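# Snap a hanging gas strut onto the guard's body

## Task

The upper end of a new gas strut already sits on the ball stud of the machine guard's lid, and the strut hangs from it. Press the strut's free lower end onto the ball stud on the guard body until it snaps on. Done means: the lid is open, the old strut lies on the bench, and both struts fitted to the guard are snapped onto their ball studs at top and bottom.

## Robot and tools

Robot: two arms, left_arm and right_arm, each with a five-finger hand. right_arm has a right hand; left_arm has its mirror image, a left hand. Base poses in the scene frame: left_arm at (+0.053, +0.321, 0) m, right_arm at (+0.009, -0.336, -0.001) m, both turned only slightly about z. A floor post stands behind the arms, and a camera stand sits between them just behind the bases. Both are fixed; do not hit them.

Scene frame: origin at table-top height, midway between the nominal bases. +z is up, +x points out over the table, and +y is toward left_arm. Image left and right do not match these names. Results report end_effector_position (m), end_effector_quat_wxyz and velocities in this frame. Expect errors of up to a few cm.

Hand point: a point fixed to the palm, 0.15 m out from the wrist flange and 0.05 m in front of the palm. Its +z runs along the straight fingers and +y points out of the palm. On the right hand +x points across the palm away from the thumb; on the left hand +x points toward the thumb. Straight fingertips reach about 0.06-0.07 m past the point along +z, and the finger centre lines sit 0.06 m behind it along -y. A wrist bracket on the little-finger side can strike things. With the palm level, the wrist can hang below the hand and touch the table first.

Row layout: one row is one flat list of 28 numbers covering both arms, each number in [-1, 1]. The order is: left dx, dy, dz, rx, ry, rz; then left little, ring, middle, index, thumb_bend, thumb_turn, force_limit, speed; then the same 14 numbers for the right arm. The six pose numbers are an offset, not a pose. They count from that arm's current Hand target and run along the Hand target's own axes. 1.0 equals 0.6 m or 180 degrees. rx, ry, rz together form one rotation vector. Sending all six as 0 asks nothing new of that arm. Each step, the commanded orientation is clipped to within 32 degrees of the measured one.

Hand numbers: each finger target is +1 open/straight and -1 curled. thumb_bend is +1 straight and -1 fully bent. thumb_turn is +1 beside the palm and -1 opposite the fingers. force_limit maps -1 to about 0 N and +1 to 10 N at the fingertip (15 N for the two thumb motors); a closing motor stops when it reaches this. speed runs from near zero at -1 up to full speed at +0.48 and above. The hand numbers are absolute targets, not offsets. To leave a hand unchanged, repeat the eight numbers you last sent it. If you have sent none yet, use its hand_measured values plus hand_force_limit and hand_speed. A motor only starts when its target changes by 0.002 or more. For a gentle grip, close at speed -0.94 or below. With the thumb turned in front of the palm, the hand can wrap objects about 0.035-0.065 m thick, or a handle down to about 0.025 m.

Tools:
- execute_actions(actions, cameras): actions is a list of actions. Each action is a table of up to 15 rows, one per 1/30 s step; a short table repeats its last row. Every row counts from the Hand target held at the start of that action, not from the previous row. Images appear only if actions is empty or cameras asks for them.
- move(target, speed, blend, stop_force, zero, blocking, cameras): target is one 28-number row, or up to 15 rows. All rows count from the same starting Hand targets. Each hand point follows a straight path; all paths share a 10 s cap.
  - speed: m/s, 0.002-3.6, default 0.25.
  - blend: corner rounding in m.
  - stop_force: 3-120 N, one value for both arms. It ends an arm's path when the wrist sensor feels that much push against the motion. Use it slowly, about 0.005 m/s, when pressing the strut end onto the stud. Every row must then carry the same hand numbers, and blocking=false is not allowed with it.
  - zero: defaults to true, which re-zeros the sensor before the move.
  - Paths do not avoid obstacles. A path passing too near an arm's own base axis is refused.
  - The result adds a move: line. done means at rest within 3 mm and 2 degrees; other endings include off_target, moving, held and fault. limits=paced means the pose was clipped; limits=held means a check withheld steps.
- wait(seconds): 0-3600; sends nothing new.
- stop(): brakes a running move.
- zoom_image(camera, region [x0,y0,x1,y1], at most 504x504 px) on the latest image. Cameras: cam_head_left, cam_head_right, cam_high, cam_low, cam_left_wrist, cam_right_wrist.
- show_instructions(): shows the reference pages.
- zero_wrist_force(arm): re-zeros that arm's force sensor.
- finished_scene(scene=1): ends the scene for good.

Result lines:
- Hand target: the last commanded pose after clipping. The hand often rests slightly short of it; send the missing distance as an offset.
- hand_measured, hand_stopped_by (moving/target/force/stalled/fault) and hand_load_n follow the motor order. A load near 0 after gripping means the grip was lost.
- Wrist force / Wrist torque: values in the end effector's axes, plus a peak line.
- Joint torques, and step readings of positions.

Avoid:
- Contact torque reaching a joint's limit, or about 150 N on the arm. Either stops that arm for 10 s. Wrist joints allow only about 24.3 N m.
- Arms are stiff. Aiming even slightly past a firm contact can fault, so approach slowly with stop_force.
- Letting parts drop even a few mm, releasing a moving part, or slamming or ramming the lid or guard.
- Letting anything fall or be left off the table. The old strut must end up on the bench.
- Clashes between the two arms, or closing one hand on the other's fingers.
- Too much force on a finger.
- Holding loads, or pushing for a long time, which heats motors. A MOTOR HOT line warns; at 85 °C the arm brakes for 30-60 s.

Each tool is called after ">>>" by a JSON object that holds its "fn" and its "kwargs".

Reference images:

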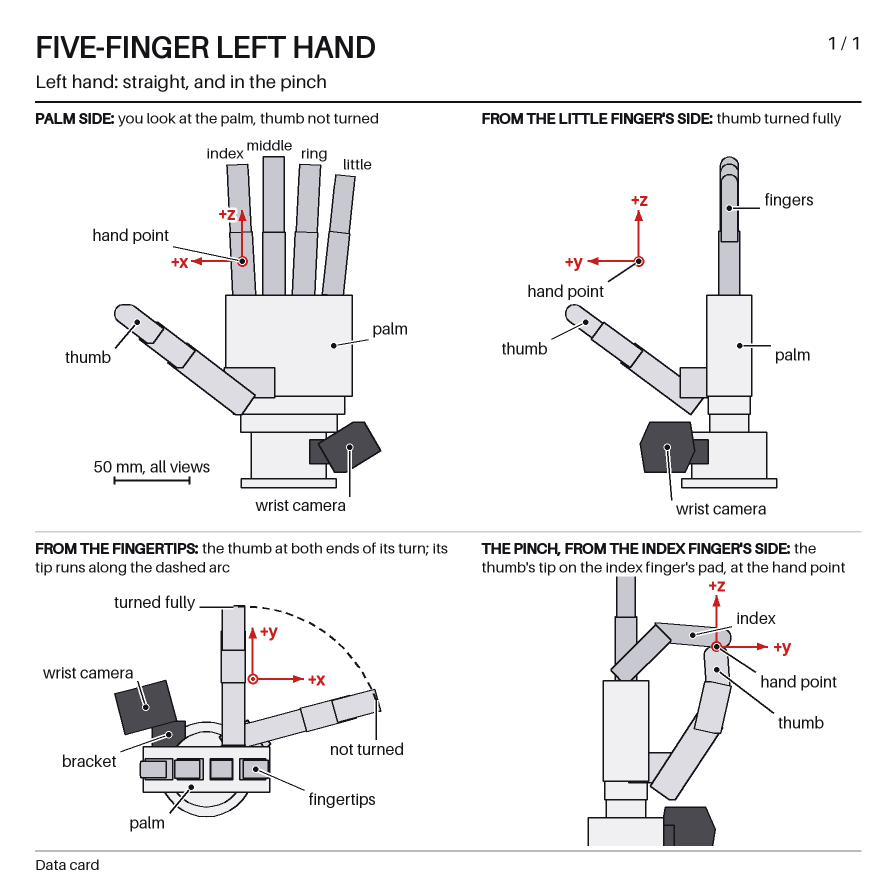

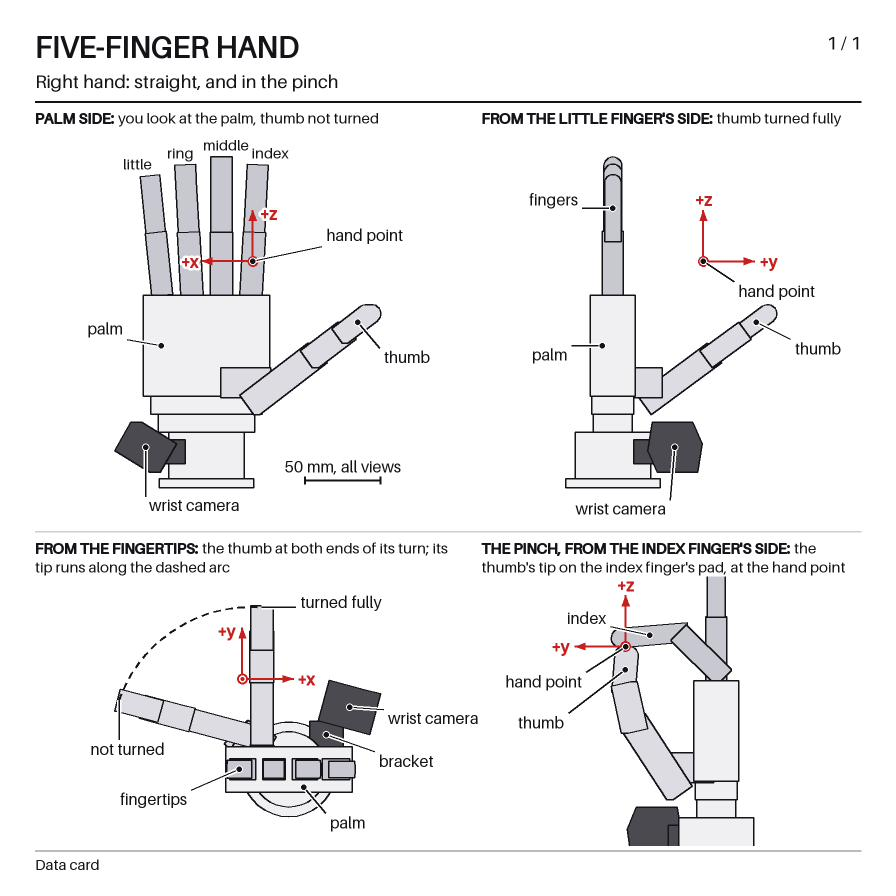

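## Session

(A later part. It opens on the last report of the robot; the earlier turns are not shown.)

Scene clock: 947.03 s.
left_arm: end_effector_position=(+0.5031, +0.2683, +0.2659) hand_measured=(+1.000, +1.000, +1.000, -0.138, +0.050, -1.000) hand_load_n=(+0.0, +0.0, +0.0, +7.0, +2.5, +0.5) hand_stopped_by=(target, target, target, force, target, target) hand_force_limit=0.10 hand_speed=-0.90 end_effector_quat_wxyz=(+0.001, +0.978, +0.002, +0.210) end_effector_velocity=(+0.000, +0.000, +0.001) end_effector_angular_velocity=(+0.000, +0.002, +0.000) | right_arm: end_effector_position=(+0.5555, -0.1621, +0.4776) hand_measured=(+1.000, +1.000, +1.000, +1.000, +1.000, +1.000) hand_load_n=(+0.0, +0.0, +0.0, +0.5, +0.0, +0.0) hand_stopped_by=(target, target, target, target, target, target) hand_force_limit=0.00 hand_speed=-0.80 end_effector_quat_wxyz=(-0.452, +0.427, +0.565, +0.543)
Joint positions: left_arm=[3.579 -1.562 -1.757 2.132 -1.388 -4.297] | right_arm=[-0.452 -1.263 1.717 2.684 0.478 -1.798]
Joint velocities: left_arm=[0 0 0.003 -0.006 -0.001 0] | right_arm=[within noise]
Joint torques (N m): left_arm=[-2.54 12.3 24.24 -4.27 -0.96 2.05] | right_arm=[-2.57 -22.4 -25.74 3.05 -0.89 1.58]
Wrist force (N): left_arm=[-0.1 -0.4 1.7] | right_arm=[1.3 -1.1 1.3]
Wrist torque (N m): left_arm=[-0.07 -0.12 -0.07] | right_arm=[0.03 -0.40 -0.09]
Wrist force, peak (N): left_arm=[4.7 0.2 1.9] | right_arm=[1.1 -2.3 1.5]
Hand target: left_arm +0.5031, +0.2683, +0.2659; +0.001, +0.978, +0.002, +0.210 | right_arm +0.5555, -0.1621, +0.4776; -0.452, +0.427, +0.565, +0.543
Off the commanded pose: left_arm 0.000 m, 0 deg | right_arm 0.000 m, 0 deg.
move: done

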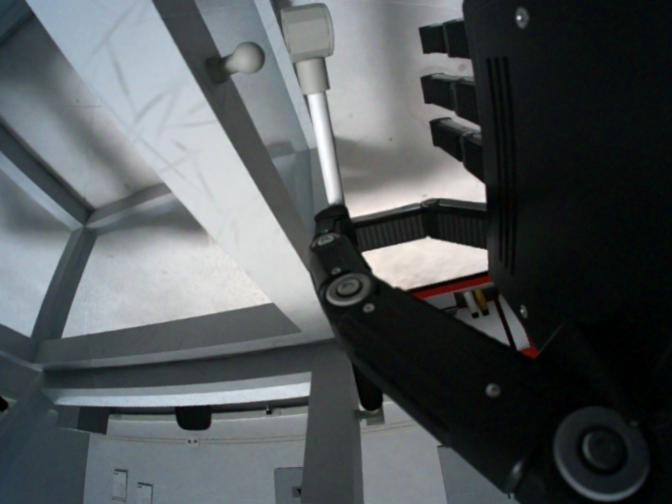

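>>> {"fn": "move", "kwargs": {"target": [[0,0,0,0,0,0,1,1,1,-0.4,0.05,-1,0.8,-0.9,0,0,0,0,0,0,1,1,1,1,1,1,0,-0.8]], "cameras": ["cam_left_wrist"], "speed": 0.03}}

>>> {"fn": "zoom_image", "kwargs": {"camera": "cam_left_wrist", "region": [220, 0, 380, 120]}}

Scene clock: 955.27 s.
left_arm: end_effector_position=(+0.5031, +0.2683, +0.2659) hand_measured=(+1.000, +1.000, +1.000, -0.144, +0.050, -1.000) hand_load_n=(+0.0, +0.0, +0.0, +9.5, +2.5, +0.5) hand_stopped_by=(target, target, target, force, target, target) hand_force_limit=0.80 hand_speed=-0.90 end_effector_quat_wxyz=(+0.001, +0.978, +0.002, +0.210) | right_arm: end_effector_position=(+0.5555, -0.1621, +0.4776) hand_measured=(+1.000, +1.000, +1.000, +1.000, +1.000, +1.000) hand_load_n=(+0.0, +0.0, +0.0, +0.0, +0.0, +0.0) hand_stopped_by=(target, target, target, target, target, target) hand_force_limit=0.00 hand_speed=-0.80 end_effector_quat_wxyz=(-0.452, +0.427, +0.565, +0.543)
Joint positions: left_arm=[3.579 -1.562 -1.757 2.132 -1.388 -4.297] | right_arm=[-0.452 -1.263 1.717 2.684 0.478 -1.798]
Joint torques (N m): left_arm=[-8.43 8.19 24.52 -4.56 -1.95 -2.06] | right_arm=[-2.81 -22.25 -25.16 2.88 -0.85 1.58]
Wrist force (N): left_arm=[0.5 -0.2 1.7] | right_arm=[1.1 -1.3 1.1]
Wrist torque (N m): left_arm=[-0.04 -0.17 -0.06] | right_arm=[0.02 -0.35 -0.11]
Wrist force, peak (N): left_arm=[0.2 -0.3 2.3] | right_arm=[1.4 -1.2 1.5]
Hand target: left_arm +0.5031, +0.2683, +0.2659; +0.001, +0.978, +0.002, +0.210 | right_arm +0.5555, -0.1621, +0.4776; -0.452, +0.427, +0.565, +0.543
Off the commanded pose: left_arm 0.000 m, 0 deg | right_arm 0.000 m, 0 deg.
move: done

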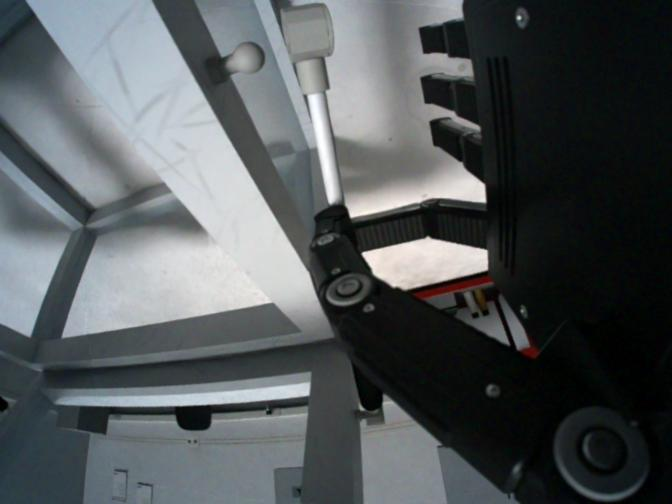

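Scaled by 3.150 from the camera's image (finer frame: 960x720).

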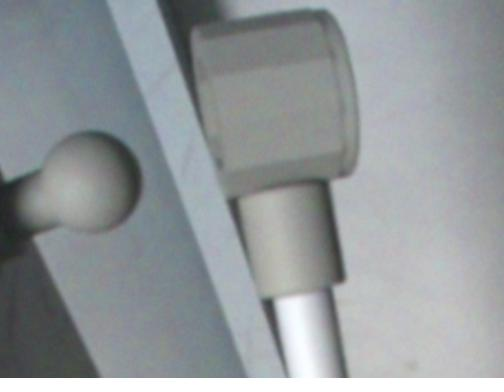

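>>> {"fn": "move", "kwargs": {"target": [0,0.010,0,0,0,0,1,1,1,-0.4,0.05,-1,0.8,-0.9,0,0,0,0,0,0,1,1,1,1,1,1,0,-0.8], "speed": 0.01, "stop_force": 12, "cameras": ["cam_left_wrist"]}}

>>> {"fn": "zoom_image", "kwargs": {"camera": "cam_left_wrist", "region": [220, 0, 380, 120]}}

Scene clock: 966.17 s.
left_arm: end_effector_position=(+0.5032, +0.2623, +0.2659) hand_measured=(+1.000, +1.000, +1.000, -0.144, +0.050, -1.000) hand_load_n=(+0.0, +0.0, +0.0, +9.5, +1.0, +0.0) hand_stopped_by=(target, target, target, force, target, target) hand_force_limit=0.80 hand_speed=-0.90 end_effector_quat_wxyz=(+0.001, +0.978, +0.002, +0.210) | right_arm: end_effector_position=(+0.5555, -0.1621, +0.4776) hand_measured=(+1.000, +1.000, +1.000, +1.000, +1.000, +1.000) hand_load_n=(+0.0, +0.0, +0.0, +0.0, +0.0, -0.5) hand_stopped_by=(target, target, target, target, target, target) hand_force_limit=0.00 hand_speed=-0.80 end_effector_quat_wxyz=(-0.452, +0.427, +0.565, +0.543)
Joint positions: left_arm=[3.56 -1.562 -1.757 2.134 -1.395 -4.314] | right_arm=[-0.452 -1.263 1.717 2.684 0.478 -1.798]
Joint torques (N m): left_arm=[6.03 31.32 21.98 -3.02 3.2 2.5] | right_arm=[-2.86 -22.7 -26.07 2.96 -0.88 1.55]
Wrist force (N): left_arm=[0.2 -2.8 2.8] | right_arm=[1.0 -1.1 1.1]
Wrist torque (N m): left_arm=[-0.15 -0.18 0.05] | right_arm=[0.02 -0.35 -0.10]
Wrist force, peak (N): left_arm=[0.6 -4.3 3.0] | right_arm=[1.2 -1.6 1.3]
Hand target: left_arm +0.5031, +0.2623, +0.2659; +0.001, +0.978, +0.002, +0.210 | right_arm +0.5555, -0.1621, +0.4776; -0.452, +0.427, +0.565, +0.543
Off the commanded pose: left_arm 0.000 m, 0 deg | right_arm 0.000 m, 0 deg.
move: done

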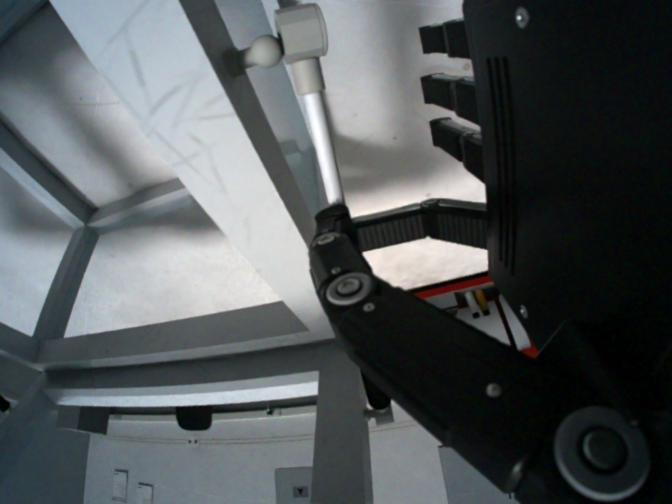

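Scaled by 3.150 from the camera's image (finer frame: 960x720).

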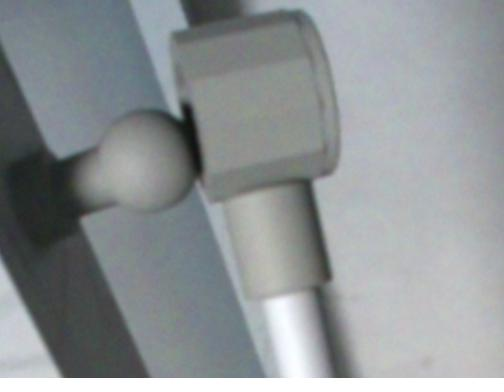

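>>> {"fn": "move", "kwargs": {"target": [0.0042,0,0,0,0,0,1,1,1,-0.4,0.05,-1,0.8,-0.9,0,0,0,0,0,0,1,1,1,1,1,1,0,-0.8], "speed": 0.01, "cameras": ["cam_left_wrist"]}}

>>> {"fn": "zoom_image", "kwargs": {"camera": "cam_left_wrist", "region": [220, 0, 380, 120]}}

Scene clock: 983.40 s.
left_arm: end_effector_position=(+0.5055, +0.2623, +0.2669) hand_measured=(+1.000, +1.000, +1.000, -0.144, +0.050, -1.000) hand_load_n=(+0.0, +0.0, +0.0, +9.0, +2.5, -2.0) hand_stopped_by=(target, target, target, force, target, target) hand_force_limit=0.80 hand_speed=-0.90 end_effector_quat_wxyz=(+0.001, +0.978, +0.002, +0.210) | right_arm: end_effector_position=(+0.5555, -0.1621, +0.4776) hand_measured=(+1.000, +1.000, +1.000, +1.000, +1.000, +1.000) hand_load_n=(+0.0, +0.0, +0.0, +0.0, +0.0, +0.0) hand_stopped_by=(target, target, target, target, target, target) hand_force_limit=0.00 hand_speed=-0.80 end_effector_quat_wxyz=(-0.452, +0.427, +0.565, +0.543)
Joint positions: left_arm=[3.557 -1.567 -1.748 2.132 -1.396 -4.318] | right_arm=[-0.452 -1.263 1.717 2.684 0.478 -1.798]
Joint torques (N m): left_arm=[-2.32 19.45 14.49 -2.61 -1.19 -1.5] | right_arm=[-2.39 -22.24 -25.66 2.88 -0.84 1.41]
Wrist force (N): left_arm=[-4.5 -0.4 2.0] | right_arm=[1.5 -0.1 1.1]
Wrist torque (N m): left_arm=[-0.01 -0.09 0.00] | right_arm=[0.11 -0.40 -0.02]
Wrist force, peak (N): left_arm=[-5.1 -0.3 2.0] | right_arm=[1.4 -1.2 1.2]
Hand target: left_arm +0.5054, +0.2623, +0.2669; +0.001, +0.978, +0.002, +0.210 | right_arm +0.5555, -0.1621, +0.4776; -0.452, +0.427, +0.565, +0.543
Off the commanded pose: left_arm 0.000 m, 0 deg | right_arm 0.000 m, 0 deg.
move: done

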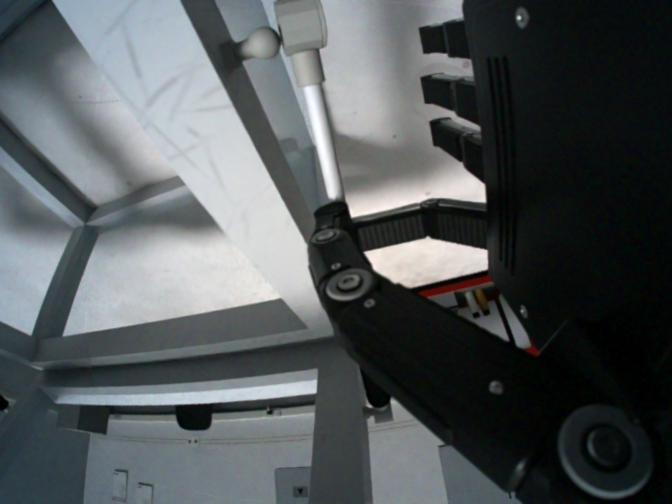

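Scaled by 3.150 from the camera's image (finer frame: 960x720).

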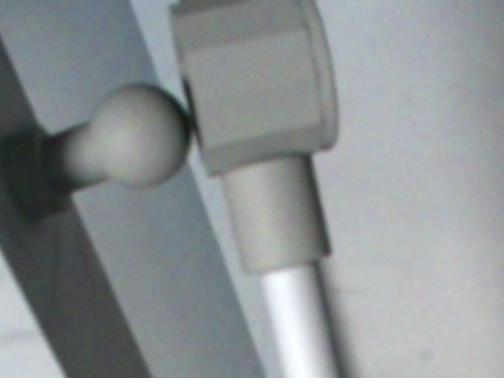

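>>> {"fn": "move", "kwargs": {"target": [0,0,0,0,0,0,1,1,1,-0.4,0.05,-1,0.8,-0.9,0,0.025,0,0,0,0,1,1,1,1,1,1,0,-0.8], "speed": 0.01, "stop_force": 12, "cameras": ["cam_left_wrist", "cam_head_left", "cam_low","cam_high"]}}

>>> {"fn": "zoom_image", "kwargs": {"camera": "cam_left_wrist", "region": [220, 0, 380, 120]}}

Scene clock: 989.93 s.
left_arm: end_effector_position=(+0.5055, +0.2623, +0.2669) hand_measured=(+1.000, +1.000, +1.000, -0.144, +0.050, -1.000) hand_load_n=(+0.0, +0.0, +0.0, +9.0, +2.0, -1.0) hand_stopped_by=(target, target, target, force, target, target) hand_force_limit=0.80 hand_speed=-0.90 end_effector_quat_wxyz=(+0.001, +0.978, +0.002, +0.210) | right_arm: end_effector_position=(+0.5568, -0.1621, +0.4779) hand_measured=(+1.000, +1.000, +1.000, +1.000, +1.000, +1.000) hand_load_n=(+0.0, +0.0, +0.0, +0.0, +0.0, +0.5) hand_stopped_by=(target, target, target, target, target, target) hand_force_limit=0.00 hand_speed=-0.80 end_effector_quat_wxyz=(-0.452, +0.427, +0.565, +0.543)
Joint positions: left_arm=[3.557 -1.567 -1.748 2.132 -1.396 -4.318] | right_arm=[-0.451 -1.26 1.713 2.686 0.477 -1.798]
Joint torques (N m): left_arm=[6.08 30.65 12.61 -1.44 1.96 2.25] | right_arm=[-8.19 -35.35 -9.26 -0.43 -0.99 1.4]
Wrist force (N): left_arm=[-0.3 0.2 2.0] | right_arm=[1.0 -11.3 0.4]
Wrist torque (N m): left_arm=[0.06 -0.22 0.02] | right_arm=[-0.33 -0.30 -0.74]
Wrist force, peak (N): left_arm=[-4.6 -0.4 1.9] | right_arm=[0.5 -21.4 -1.1]
Hand target: left_arm +0.5054, +0.2623, +0.2669; +0.001, +0.978, +0.002, +0.210 | right_arm +0.5568, -0.1621, +0.4779; -0.452, +0.427, +0.565, +0.543 (not the last commanded pose)
Off the commanded pose: left_arm 0.000 m, 0 deg | right_arm 0.014 m, 0 deg.
move: contact (right_arm)
Images, in order (width x height): cam_head_left 672x504, cam_high 672x504, cam_low 672x504, cam_left_wrist 672x504.

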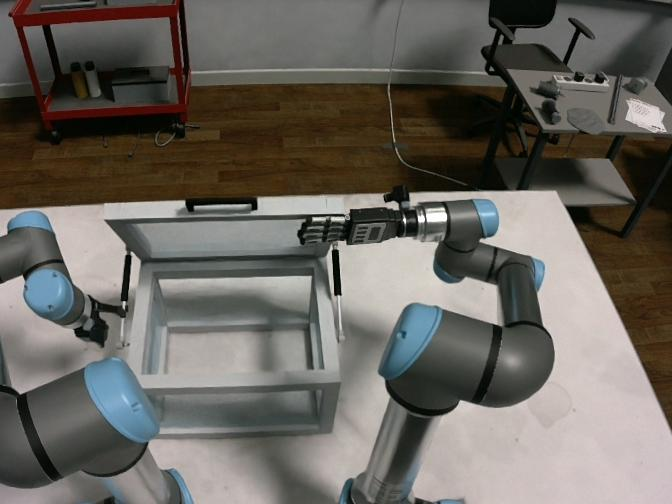

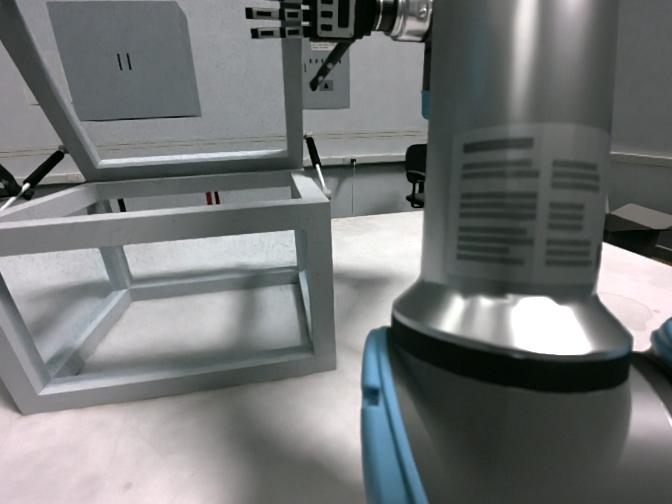

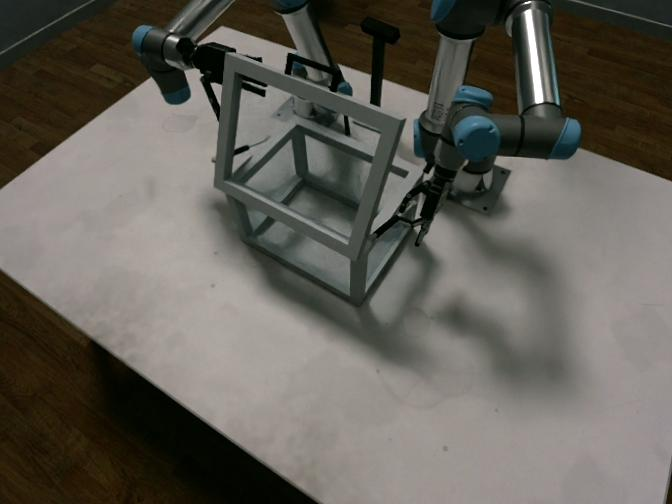

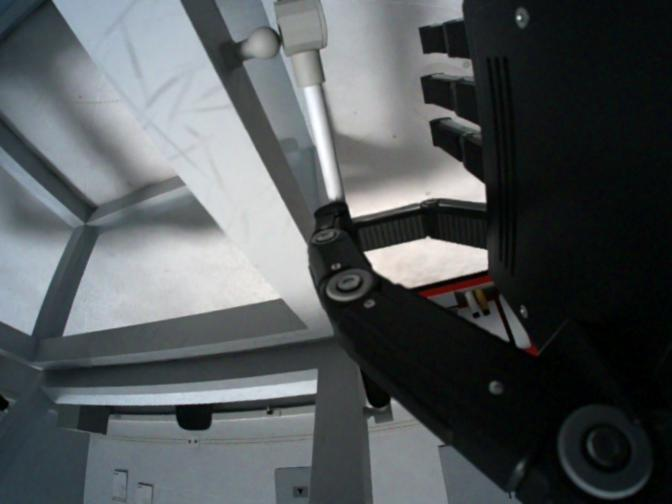

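Scaled by 3.150 from the camera's image (finer frame: 960x720).

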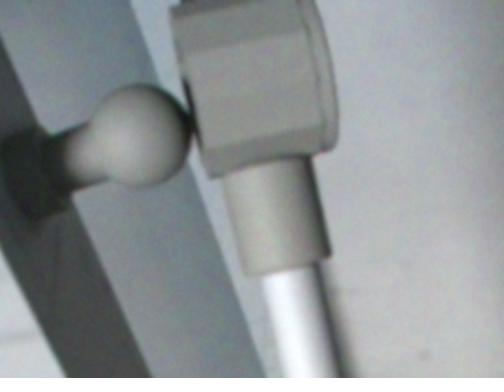

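>>> {"fn": "zoom_image", "kwargs": {"camera": "cam_low", "region": [180, 100, 320, 205]}}

>>> {"fn": "zoom_image", "kwargs": {"camera": "cam_high", "region": [260, 110, 380, 220]}}

>>> {"fn": "zoom_image", "kwargs": {"camera": "cam_head_left", "region": [80, 180, 360, 390]}}

Scaled by 3.600.

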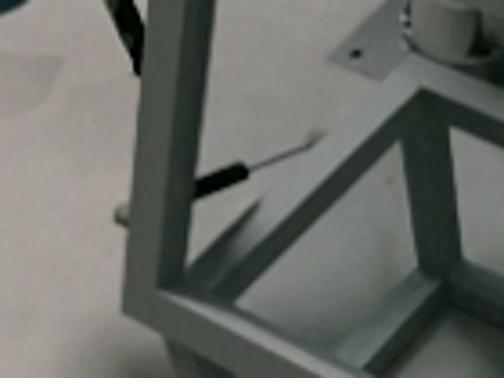

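Scaled by 4.200.

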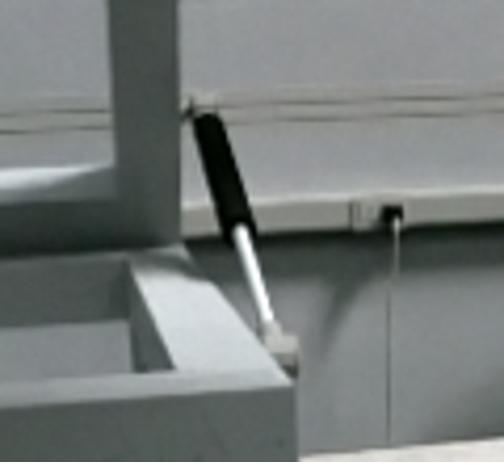

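Scaled by 1.800.

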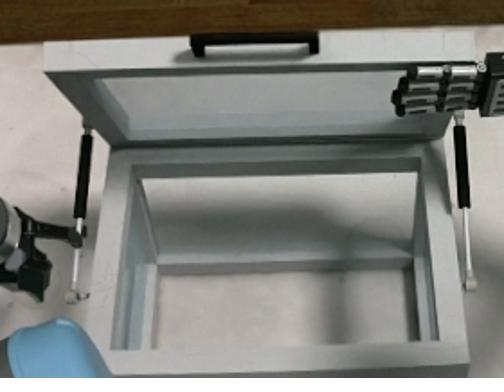

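>>> {"fn": "zoom_image", "kwargs": {"camera": "cam_head_left", "region": [100, 235, 180, 355]}}

>>> {"fn": "zoom_image", "kwargs": {"camera": "cam_head_left", "region": [300, 230, 380, 350]}}

Scaled by 4.200.

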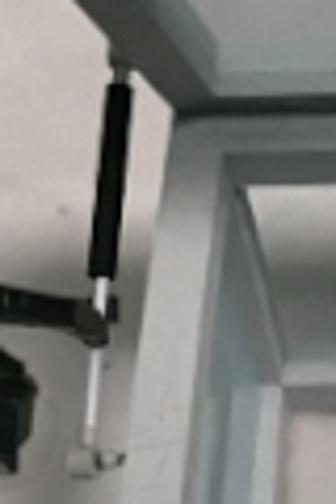

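Scaled by 4.200.

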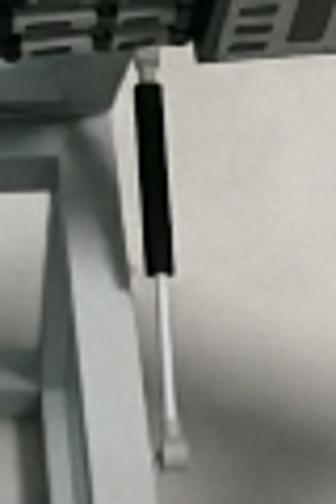

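>>> {"fn": "move", "kwargs": {"target": [0,0,0,0,0,0,1,1,1,-0.09,0.05,-1,0.8,-0.9,0,-0.0022,0,0,0,0,1,1,1,1,1,1,0,-0.8], "speed": 0.01, "cameras": ["cam_left_wrist"]}}

>>> {"fn": "zoom_image", "kwargs": {"camera": "cam_left_wrist", "region": [220, 0, 500, 260]}}

Scene clock: 1036.73 s.
left_arm: end_effector_position=(+0.5054, +0.2623, +0.2669) hand_measured=(+1.000, +1.000, +1.000, -0.090, +0.050, -1.000) hand_load_n=(+0.0, +0.0, +0.0, +1.0, +0.0, +0.0) hand_stopped_by=(target, target, target, target, target, target) hand_force_limit=0.80 hand_speed=-0.90 end_effector_quat_wxyz=(+0.001, +0.978, +0.002, +0.210) | right_arm: end_effector_position=(+0.5554, -0.1622, +0.4775) hand_measured=(+1.000, +1.000, +1.000, +1.000, +1.000, +1.000) hand_load_n=(+0.0, -0.5, +0.0, +0.0, +0.0, +0.0) hand_stopped_by=(target, target, target, target, target, target) hand_force_limit=0.00 hand_speed=-0.80 end_effector_quat_wxyz=(-0.452, +0.427, +0.565, +0.543)
Joint positions: left_arm=[3.557 -1.567 -1.748 2.132 -1.396 -4.318] | right_arm=[-0.453 -1.263 1.717 2.684 0.478 -1.798]
Joint torques (N m): left_arm=[5.91 27.93 11.95 -3.62 -1.49 2.21] | right_arm=[0.29 -27.07 -28.02 0.43 0.42 1.38]
Wrist force (N): left_arm=[0.6 0.4 1.1] | right_arm=[0.7 -0.8 1.4]
Wrist torque (N m): left_arm=[0.06 -0.17 0.05] | right_arm=[0.02 -0.30 -0.11]
Wrist force, peak (N): left_arm=[-0.3 -0.2 2.5] | right_arm=[1.0 -11.5 0.5]
Hand target: left_arm +0.5054, +0.2623, +0.2669; +0.001, +0.978, +0.002, +0.210 | right_arm +0.5555, -0.1622, +0.4776; -0.452, +0.427, +0.565, +0.543
Off the commanded pose: left_arm 0.000 m, 0 deg | right_arm 0.000 m, 0 deg.
move: done

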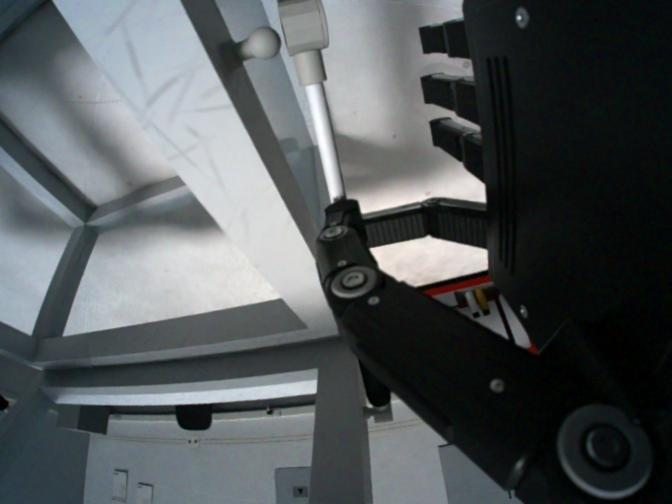

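Scaled by 1.800 from the camera's image (finer frame: 960x720).

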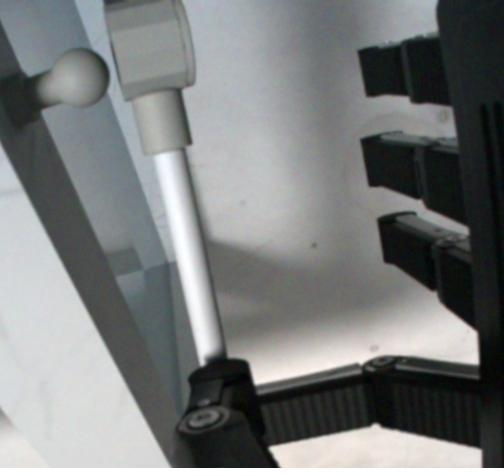

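>>> {"fn": "move", "kwargs": {"target": [-0.0417,-0.0025,0,0,0,0,1,1,1,-0.09,0.05,-1,0.8,-0.9,0,0,0,0,0,0,1,1,1,1,1,1,0,-0.8], "speed": 0.02, "stop_force": 6, "cameras": ["cam_left_wrist"]}}

>>> {"fn": "zoom_image", "kwargs": {"camera": "cam_left_wrist", "region": [220, 0, 500, 260]}}

Scene clock: 1041.00 s.
left_arm: end_effector_position=(+0.4826, +0.2637, +0.2566) hand_measured=(+1.000, +1.000, +1.000, -0.090, +0.050, -1.000) hand_load_n=(+0.0, +0.0, +0.0, +1.0, +0.0, +0.0) hand_stopped_by=(target, target, target, target, target, target) hand_force_limit=0.80 hand_speed=-0.90 end_effector_quat_wxyz=(+0.001, +0.978, +0.002, +0.210) | right_arm: end_effector_position=(+0.5555, -0.1622, +0.4776) hand_measured=(+1.000, +1.000, +1.000, +1.000, +1.000, +1.000) hand_load_n=(+0.0, +0.0, +0.0, +0.0, +0.0, +0.5) hand_stopped_by=(target, target, target, target, target, target) hand_force_limit=0.00 hand_speed=-0.80 end_effector_quat_wxyz=(-0.452, +0.427, +0.565, +0.543)
Joint positions: left_arm=[3.597 -1.513 -1.829 2.151 -1.381 -4.28] | right_arm=[-0.453 -1.263 1.717 2.684 0.478 -1.798]
Joint torques (N m): left_arm=[-8.57 4.87 23.64 -4.15 -1.95 -2.27] | right_arm=[4.06 -23.66 -28.69 3.56 -1.45 -1.19]
Wrist force (N): left_arm=[0.2 0.1 0.7] | right_arm=[0.7 -0.8 1.3]
Wrist torque (N m): left_arm=[0.02 -0.10 -0.06] | right_arm=[0.04 -0.32 -0.12]
Wrist force, peak (N): left_arm=[1.5 0.3 1.3] | right_arm=[0.8 -1.2 1.5]
Hand target: left_arm +0.4826, +0.2637, +0.2566; +0.001, +0.978, +0.002, +0.210 | right_arm +0.5555, -0.1622, +0.4776; -0.452, +0.427, +0.565, +0.543
Off the commanded pose: left_arm 0.000 m, 0 deg | right_arm 0.000 m, 0 deg.
move: done

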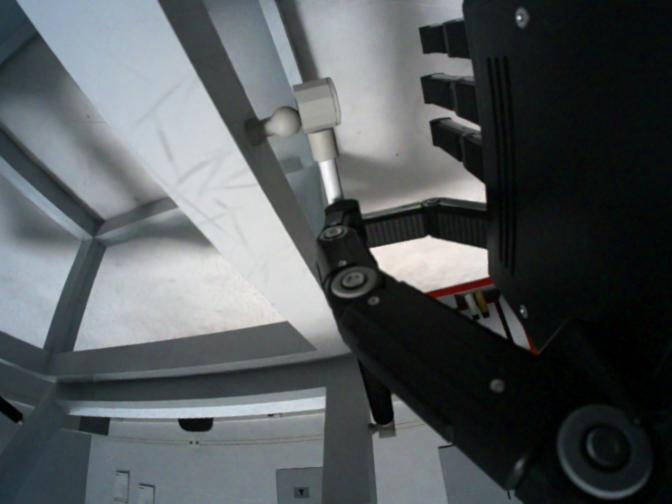

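Scaled by 1.800 from the camera's image (finer frame: 960x720).

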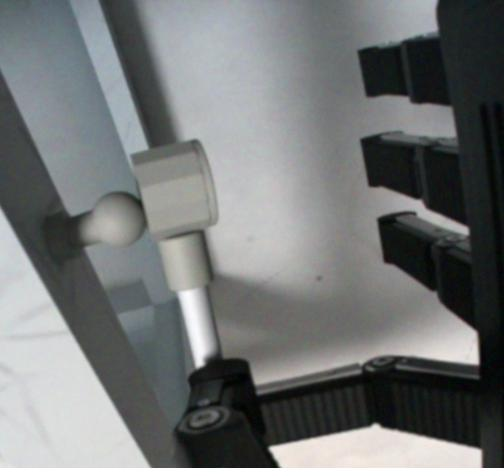

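>>> {"fn": "move", "kwargs": {"target": [-0.0142,-0.001,0,0,0,0,1,1,1,-0.09,0.05,-1,0.8,-0.9,0,0,0,0,0,0,1,1,1,1,1,1,0,-0.8], "speed": 0.02, "stop_force": 6}}

>>> {"fn": "move", "kwargs": {"target": [0,0,0,0,0,0,0.2,1,1,-0.09,0.05,-1,-0.8,-0.6,0,0,0,0,0,0,1,1,1,1,1,1,0,-0.8], "speed": 0.02, "cameras": ["cam_left_wrist"]}}

>>> {"fn": "zoom_image", "kwargs": {"camera": "cam_left_wrist", "region": [220, 0, 500, 260]}}

Scene clock: 1049.70 s.
left_arm: end_effector_position=(+0.4749, +0.2642, +0.2531) hand_measured=(+1.000, +1.000, +1.000, -0.090, +0.050, -1.000) hand_load_n=(+0.0, +0.0, +0.0, +1.0, +0.0, -0.5) hand_stopped_by=(target, target, target, target, target, target) hand_force_limit=0.80 hand_speed=-0.90 end_effector_quat_wxyz=(+0.001, +0.978, +0.002, +0.210) | right_arm: end_effector_position=(+0.5555, -0.1622, +0.4776) hand_measured=(+1.000, +1.000, +1.000, +1.000, +1.000, +1.000) hand_load_n=(+0.0, +0.0, +0.0, +0.0, +0.0, +0.0) hand_stopped_by=(target, target, target, target, target, target) hand_force_limit=0.00 hand_speed=-0.80 end_effector_quat_wxyz=(-0.452, +0.427, +0.565, +0.543)
Joint positions: left_arm=[3.613 -1.494 -1.856 2.157 -1.375 -4.265] | right_arm=[-0.453 -1.263 1.717 2.684 0.478 -1.798]
Joint torques (N m): left_arm=[-8.28 3.65 24.15 -3.99 -1.89 -2.27] | right_arm=[4.46 -23.65 -28.72 3.49 -1.33 -1.9]
Wrist force (N): left_arm=[0.1 0.2 0.6] | right_arm=[0.6 -0.8 1.3]
Wrist torque (N m): left_arm=[0.05 -0.09 -0.07] | right_arm=[0.05 -0.32 -0.11]
Wrist force, peak (N): left_arm=[1.5 0.2 0.9] | right_arm=[0.7 -1.2 1.6]
Hand target: left_arm +0.4748, +0.2642, +0.2531; +0.001, +0.978, +0.002, +0.210 | right_arm +0.5555, -0.1622, +0.4776; -0.452, +0.427, +0.565, +0.543
Off the commanded pose: left_arm 0.000 m, 0 deg | right_arm 0.000 m, 0 deg.
move: done

Scene clock: 1050.70 s.
left_arm: end_effector_position=(+0.4748, +0.2642, +0.2531) hand_measured=(+0.200, +1.000, +1.000, -0.090, +0.050, -1.000) hand_load_n=(+0.5, +0.0, +0.0, +1.0, +0.0, -0.5) hand_stopped_by=(target, target, target, target, target, target) hand_force_limit=-0.80 hand_speed=-0.60 end_effector_quat_wxyz=(+0.001, +0.978, +0.002, +0.210) | right_arm: end_effector_position=(+0.5555, -0.1622, +0.4776) hand_measured=(+1.000, +1.000, +1.000, +1.000, +1.000, +1.000) hand_load_n=(+0.0, +0.0, +0.0, +0.0, +0.0, +0.0) hand_stopped_by=(target, target, target, target, target, target) hand_force_limit=0.00 hand_speed=-0.80 end_effector_quat_wxyz=(-0.452, +0.427, +0.565, +0.543)
Joint positions: left_arm=[3.613 -1.494 -1.856 2.157 -1.375 -4.265] | right_arm=[-0.453 -1.263 1.717 2.684 0.478 -1.798]
Joint torques (N m): left_arm=[-8.3 4.53 24.32 -4.21 -1.9 -2.28] | right_arm=[4.18 -23.67 -28.6 3.57 -1.37 -1.8]
Wrist force (N): left_arm=[0.3 0.3 0.6] | right_arm=[0.5 -0.8 1.4]
Wrist torque (N m): left_arm=[0.06 -0.11 -0.05] | right_arm=[0.05 -0.30 -0.12]
Wrist force, peak (N): left_arm=[0.2 0.2 0.9] | right_arm=[0.8 -1.0 1.4]
Hand target: left_arm +0.4748, +0.2642, +0.2531; +0.001, +0.978, +0.002, +0.210 | right_arm +0.5555, -0.1622, +0.4776; -0.452, +0.427, +0.565, +0.543
Off the commanded pose: left_arm 0.000 m, 0 deg | right_arm 0.000 m, 0 deg.
move: done

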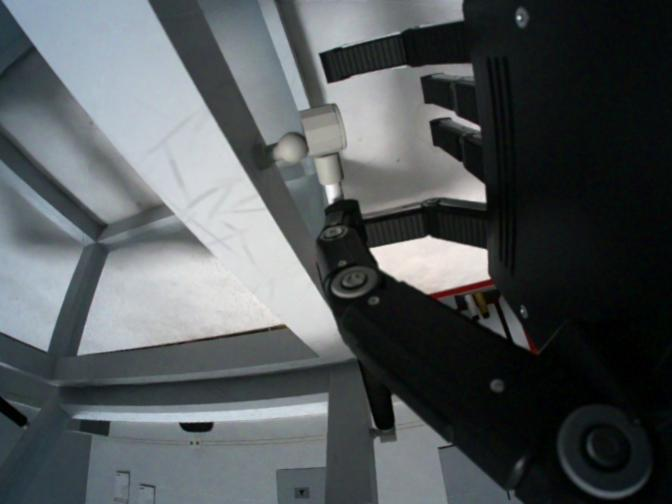

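Scaled by 1.800 from the camera's image (finer frame: 960x720).

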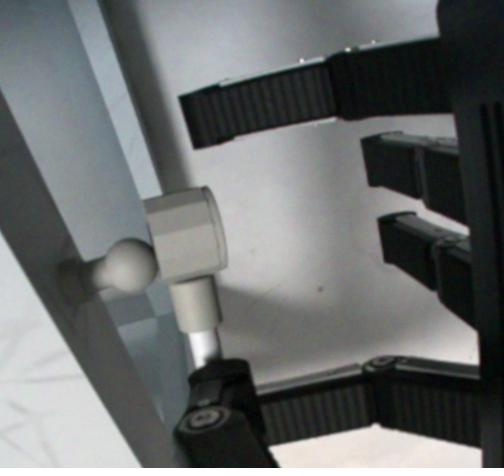

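>>> {"fn": "move", "kwargs": {"target": [0,0,0,0,0,0,-0.25,1,1,-0.09,0.05,-1,-0.8,-0.6,0,0,0,0,0,0,1,1,1,1,1,1,0,-0.8], "speed": 0.02}}

>>> {"fn": "move", "kwargs": {"target": [0.0067,0.0004,0,0,0,0,-0.25,1,1,-0.09,0.05,-1,-0.8,-0.6,0,0,0,0,0,0,1,1,1,1,1,1,0,-0.8], "speed": 0.02, "stop_force": 6, "cameras": ["cam_left_wrist"]}}

>>> {"fn": "zoom_image", "kwargs": {"camera": "cam_left_wrist", "region": [220, 0, 500, 260]}}

Scene clock: 1057.13 s.
left_arm: end_effector_position=(+0.4748, +0.2642, +0.2531) hand_measured=(-0.250, +1.000, +1.000, -0.090, +0.050, -1.000) hand_load_n=(+0.0, +0.0, +0.0, +0.5, +0.0, +0.0) hand_stopped_by=(target, target, target, target, target, target) hand_force_limit=-0.80 hand_speed=-0.60 end_effector_quat_wxyz=(+0.001, +0.978, +0.002, +0.210) | right_arm: end_effector_position=(+0.5555, -0.1622, +0.4776) hand_measured=(+1.000, +1.000, +1.000, +1.000, +1.000, +1.000) hand_load_n=(+0.5, +0.0, +0.0, +0.5, +0.0, +0.0) hand_stopped_by=(target, target, target, target, target, target) hand_force_limit=0.00 hand_speed=-0.80 end_effector_quat_wxyz=(-0.452, +0.427, +0.565, +0.543)
Joint positions: left_arm=[3.613 -1.494 -1.856 2.157 -1.375 -4.265] | right_arm=[-0.453 -1.263 1.717 2.684 0.478 -1.798]
Joint torques (N m): left_arm=[-8.45 4.1 22.52 -4.13 -1.49 -2.24] | right_arm=[4.53 -23.96 -28.43 3.51 -1.22 -1.87]
Wrist force (N): left_arm=[0.2 0.1 0.7] | right_arm=[0.5 -1.0 1.1]
Wrist torque (N m): left_arm=[0.01 -0.10 -0.06] | right_arm=[0.04 -0.31 -0.12]
Wrist force, peak (N): left_arm=[0.2 0.1 0.9] | right_arm=[0.9 -0.9 1.6]
Hand target: left_arm +0.4748, +0.2642, +0.2531; +0.001, +0.978, +0.002, +0.210 | right_arm +0.5555, -0.1622, +0.4776; -0.452, +0.427, +0.565, +0.543
Off the commanded pose: left_arm 0.000 m, 0 deg | right_arm 0.000 m, 0 deg.
move: done

Scene clock: 1058.47 s.
left_arm: end_effector_position=(+0.4782, +0.2640, +0.2546) hand_measured=(-0.250, +1.000, +1.000, -0.090, +0.050, -1.000) hand_load_n=(+0.5, +0.0, +0.0, +1.0, +0.0, +0.0) hand_stopped_by=(target, target, target, target, target, target) hand_force_limit=-0.80 hand_speed=-0.60 end_effector_quat_wxyz=(+0.001, +0.978, +0.002, +0.210) | right_arm: end_effector_position=(+0.5555, -0.1622, +0.4776) hand_measured=(+1.000, +1.000, +1.000, +1.000, +1.000, +1.000) hand_load_n=(+0.0, +0.0, +0.0, +0.0, +0.0, +0.0) hand_stopped_by=(target, target, target, target, target, target) hand_force_limit=0.00 hand_speed=-0.80 end_effector_quat_wxyz=(-0.452, +0.427, +0.565, +0.543)
Joint positions: left_arm=[3.606 -1.502 -1.845 2.155 -1.378 -4.271] | right_arm=[-0.453 -1.263 1.717 2.684 0.478 -1.798]
Joint torques (N m): left_arm=[7.37 28.26 12.48 2.07 3.13 2.06] | right_arm=[4.32 -23.88 -27.87 2.25 -1.24 -1.93]
Wrist force (N): left_arm=[-4.7 -0.8 0.5] | right_arm=[1.9 0.7 1.2]
Wrist torque (N m): left_arm=[-0.03 -0.01 0.01] | right_arm=[0.15 -0.42 0.03]
Wrist force, peak (N): left_arm=[-9.6 -0.5 0.5] | right_arm=[2.0 1.4 1.1]
Hand target: left_arm +0.4782, +0.2640, +0.2546; +0.001, +0.978, +0.002, +0.210 | right_arm +0.5555, -0.1622, +0.4776; -0.452, +0.427, +0.565, +0.543
Off the commanded pose: left_arm 0.000 m, 0 deg | right_arm 0.000 m, 0 deg.
move: contact (left_arm)

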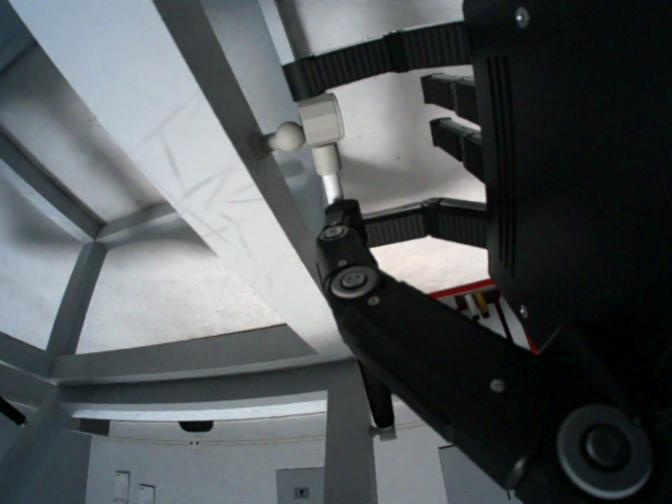

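Scaled by 1.800 from the camera's image (finer frame: 960x720).

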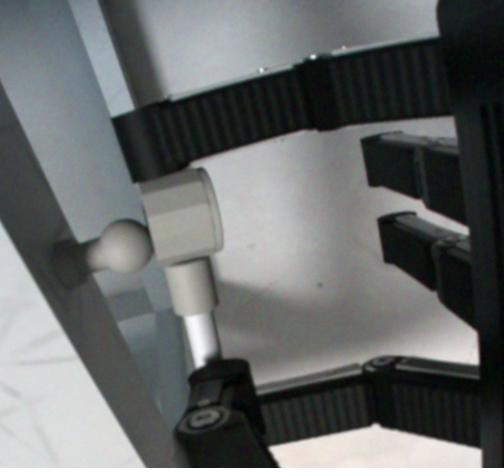

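>>> {"fn": "move", "kwargs": {"target": [0,0,0,0,0,0,-0.25,1,1,-0.3,0.05,-1,0.6,-0.9,0,0,0,0,0,0,1,1,1,1,1,1,0,-0.8], "speed": 0.02}}

>>> {"fn": "move", "kwargs": {"target": [0.0083,0,0,0,0,0,-0.25,1,1,-0.3,0.05,-1,0.6,-0.9,0,0,0,0,0,0,1,1,1,1,1,1,0,-0.8], "speed": 0.004, "stop_force": 20, "cameras": ["cam_left_wrist"]}}

>>> {"fn": "zoom_image", "kwargs": {"camera": "cam_left_wrist", "region": [220, 0, 500, 260]}}

Scene clock: 1061.00 s.
left_arm: end_effector_position=(+0.4781, +0.2640, +0.2546) hand_measured=(-0.250, +1.000, +1.000, -0.134, +0.050, -1.000) hand_load_n=(+0.0, +0.0, +0.0, +8.5, +0.0, +0.0) hand_stopped_by=(target, target, target, force, target, target) hand_force_limit=0.60 hand_speed=-0.90 end_effector_quat_wxyz=(+0.001, +0.978, +0.002, +0.210) | right_arm: end_effector_position=(+0.5555, -0.1622, +0.4776) hand_measured=(+1.000, +1.000, +1.000, +1.000, +1.000, +1.000) hand_load_n=(+0.0, +0.0, +0.0, +0.0, +0.0, +0.0) hand_stopped_by=(target, target, target, target, target, target) hand_force_limit=0.00 hand_speed=-0.80 end_effector_quat_wxyz=(-0.452, +0.427, +0.565, +0.543)
Joint positions: left_arm=[3.606 -1.502 -1.845 2.155 -1.378 -4.271] | right_arm=[-0.453 -1.263 1.717 2.684 0.478 -1.798]
Joint torques (N m): left_arm=[6.47 28.18 15.08 2.09 3.06 1.75] | right_arm=[4.25 -24.33 -27.19 -1.33 -1.19 -1.87]
Wrist force (N): left_arm=[-7.6 -2.6 1.7] | right_arm=[1.9 1.2 1.3]
Wrist torque (N m): left_arm=[-0.14 0.03 -0.02] | right_arm=[0.20 -0.42 0.07]
Wrist force, peak (N): left_arm=[-7.7 -2.8 2.1] | right_arm=[1.9 1.2 1.3]
Hand target: left_arm +0.4782, +0.2640, +0.2546; +0.001, +0.978, +0.002, +0.210 | right_arm +0.5555, -0.1622, +0.4776; -0.452, +0.427, +0.565, +0.543
Off the commanded pose: left_arm 0.000 m, 0 deg | right_arm 0.000 m, 0 deg.
move: done

Scene clock: 1062.83 s.
left_arm: end_effector_position=(+0.4827, +0.2640, +0.2567) hand_measured=(-0.250, +1.000, +1.000, -0.134, +0.050, -1.000) hand_load_n=(+0.0, +0.0, +0.0, +8.0, +0.0, -1.0) hand_stopped_by=(target, target, target, force, target, target) hand_force_limit=0.60 hand_speed=-0.90 end_effector_quat_wxyz=(+0.001, +0.978, +0.002, +0.210) | right_arm: end_effector_position=(+0.5555, -0.1622, +0.4776) hand_measured=(+1.000, +1.000, +1.000, +1.000, +1.000, +1.000) hand_load_n=(+0.0, +0.0, +0.0, +0.0, +0.0, +0.0) hand_stopped_by=(target, target, target, target, target, target) hand_force_limit=0.00 hand_speed=-0.80 end_effector_quat_wxyz=(-0.452, +0.427, +0.565, +0.543)
Joint positions: left_arm=[3.598 -1.513 -1.829 2.151 -1.381 -4.279] | right_arm=[-0.453 -1.263 1.717 2.684 0.478 -1.798]
Joint torques (N m): left_arm=[1.31 20.21 20.41 0.92 0.97 -1.71] | right_arm=[3.47 -23.93 -26.71 -1.32 -1.16 -1.77]
Wrist force (N): left_arm=[-22.7 -1.5 0.8] | right_arm=[2.0 1.4 1.2]
Wrist torque (N m): left_arm=[-0.06 0.02 0.08] | right_arm=[0.21 -0.42 0.09]
Wrist force, peak (N): left_arm=[-23.4 -1.8 1.3] | right_arm=[2.1 1.6 1.5]
Hand target: left_arm +0.4827, +0.2641, +0.2567; +0.001, +0.978, +0.002, +0.210 | right_arm +0.5555, -0.1622, +0.4776; -0.452, +0.427, +0.565, +0.543
Off the commanded pose: left_arm 0.000 m, 0 deg | right_arm 0.000 m, 0 deg.
move: done

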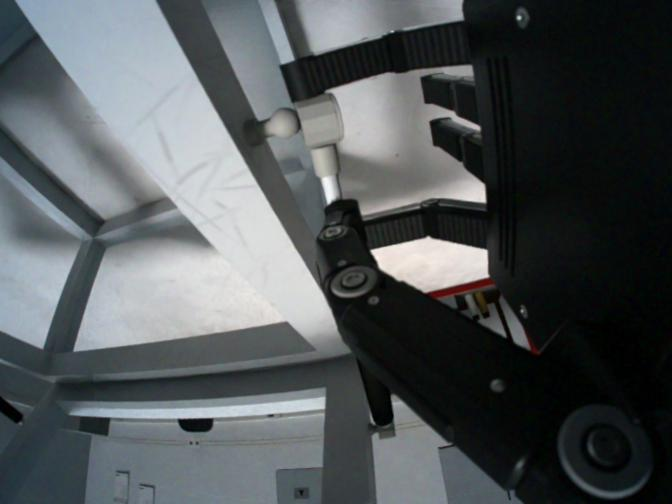

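Scaled by 1.800 from the camera's image (finer frame: 960x720).

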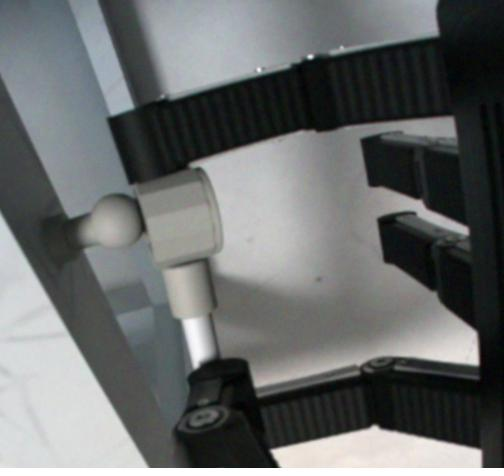

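>>> {"fn": "move", "kwargs": {"target": [-0.0037,0,0,0,0,0,-0.25,1,1,-0.3,0.05,-1,0.6,-0.9,0,0,0,0,0,0,1,1,1,1,1,1,0,-0.8], "speed": 0.004, "cameras": ["cam_left_wrist"]}}

>>> {"fn": "zoom_image", "kwargs": {"camera": "cam_left_wrist", "region": [240, 60, 380, 180]}}

Scene clock: 1068.80 s.
left_arm: end_effector_position=(+0.4806, +0.2640, +0.2557) hand_measured=(-0.250, +1.000, +1.000, -0.134, +0.050, -1.000) hand_load_n=(+0.5, +0.0, +0.0, +8.5, +0.0, -1.5) hand_stopped_by=(target, target, target, force, target, target) hand_force_limit=0.60 hand_speed=-0.90 end_effector_quat_wxyz=(+0.001, +0.978, +0.002, +0.210) | right_arm: end_effector_position=(+0.5555, -0.1622, +0.4776) hand_measured=(+1.000, +1.000, +1.000, +1.000, +1.000, +1.000) hand_load_n=(+0.0, +0.0, +0.0, +0.0, +0.0, +0.0) hand_stopped_by=(target, target, target, target, target, target) hand_force_limit=0.00 hand_speed=-0.80 end_effector_quat_wxyz=(-0.452, +0.427, +0.565, +0.543)
Joint positions: left_arm=[3.602 -1.508 -1.836 2.153 -1.38 -4.275] | right_arm=[-0.453 -1.263 1.717 2.684 0.478 -1.798]
Joint torques (N m): left_arm=[4.42 24.73 23.27 4.88 4.76 0.91] | right_arm=[3.51 -23.86 -24.97 -1.34 -0.97 -1.73]
Wrist force (N): left_arm=[-19.5 -1.8 1.2] | right_arm=[2.1 1.5 1.3]
Wrist torque (N m): left_arm=[-0.09 0.04 -0.05] | right_arm=[0.22 -0.44 0.10]
Wrist force, peak (N): left_arm=[-23.0 -1.3 1.4] | right_arm=[2.1 1.7 1.3]
Hand target: left_arm +0.4807, +0.2640, +0.2558; +0.001, +0.978, +0.002, +0.210 | right_arm +0.5555, -0.1622, +0.4776; -0.452, +0.427, +0.565, +0.543
Off the commanded pose: left_arm 0.000 m, 0 deg | right_arm 0.000 m, 0 deg.
move: done

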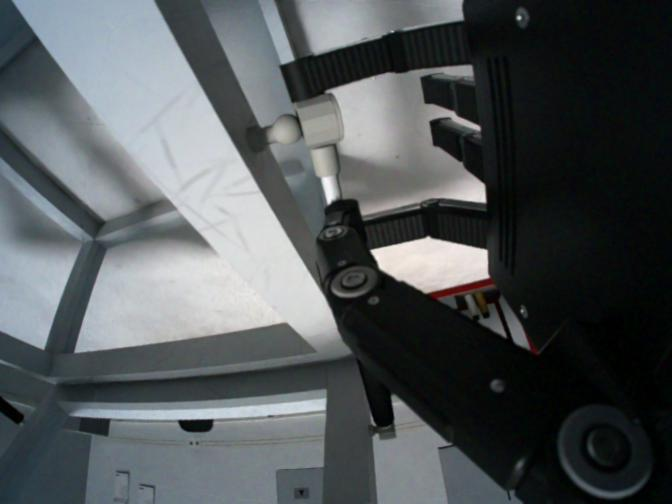

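Scaled by 3.600 from the camera's image (finer frame: 960x720).

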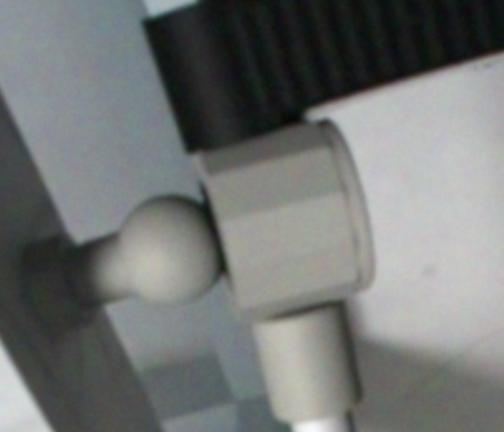

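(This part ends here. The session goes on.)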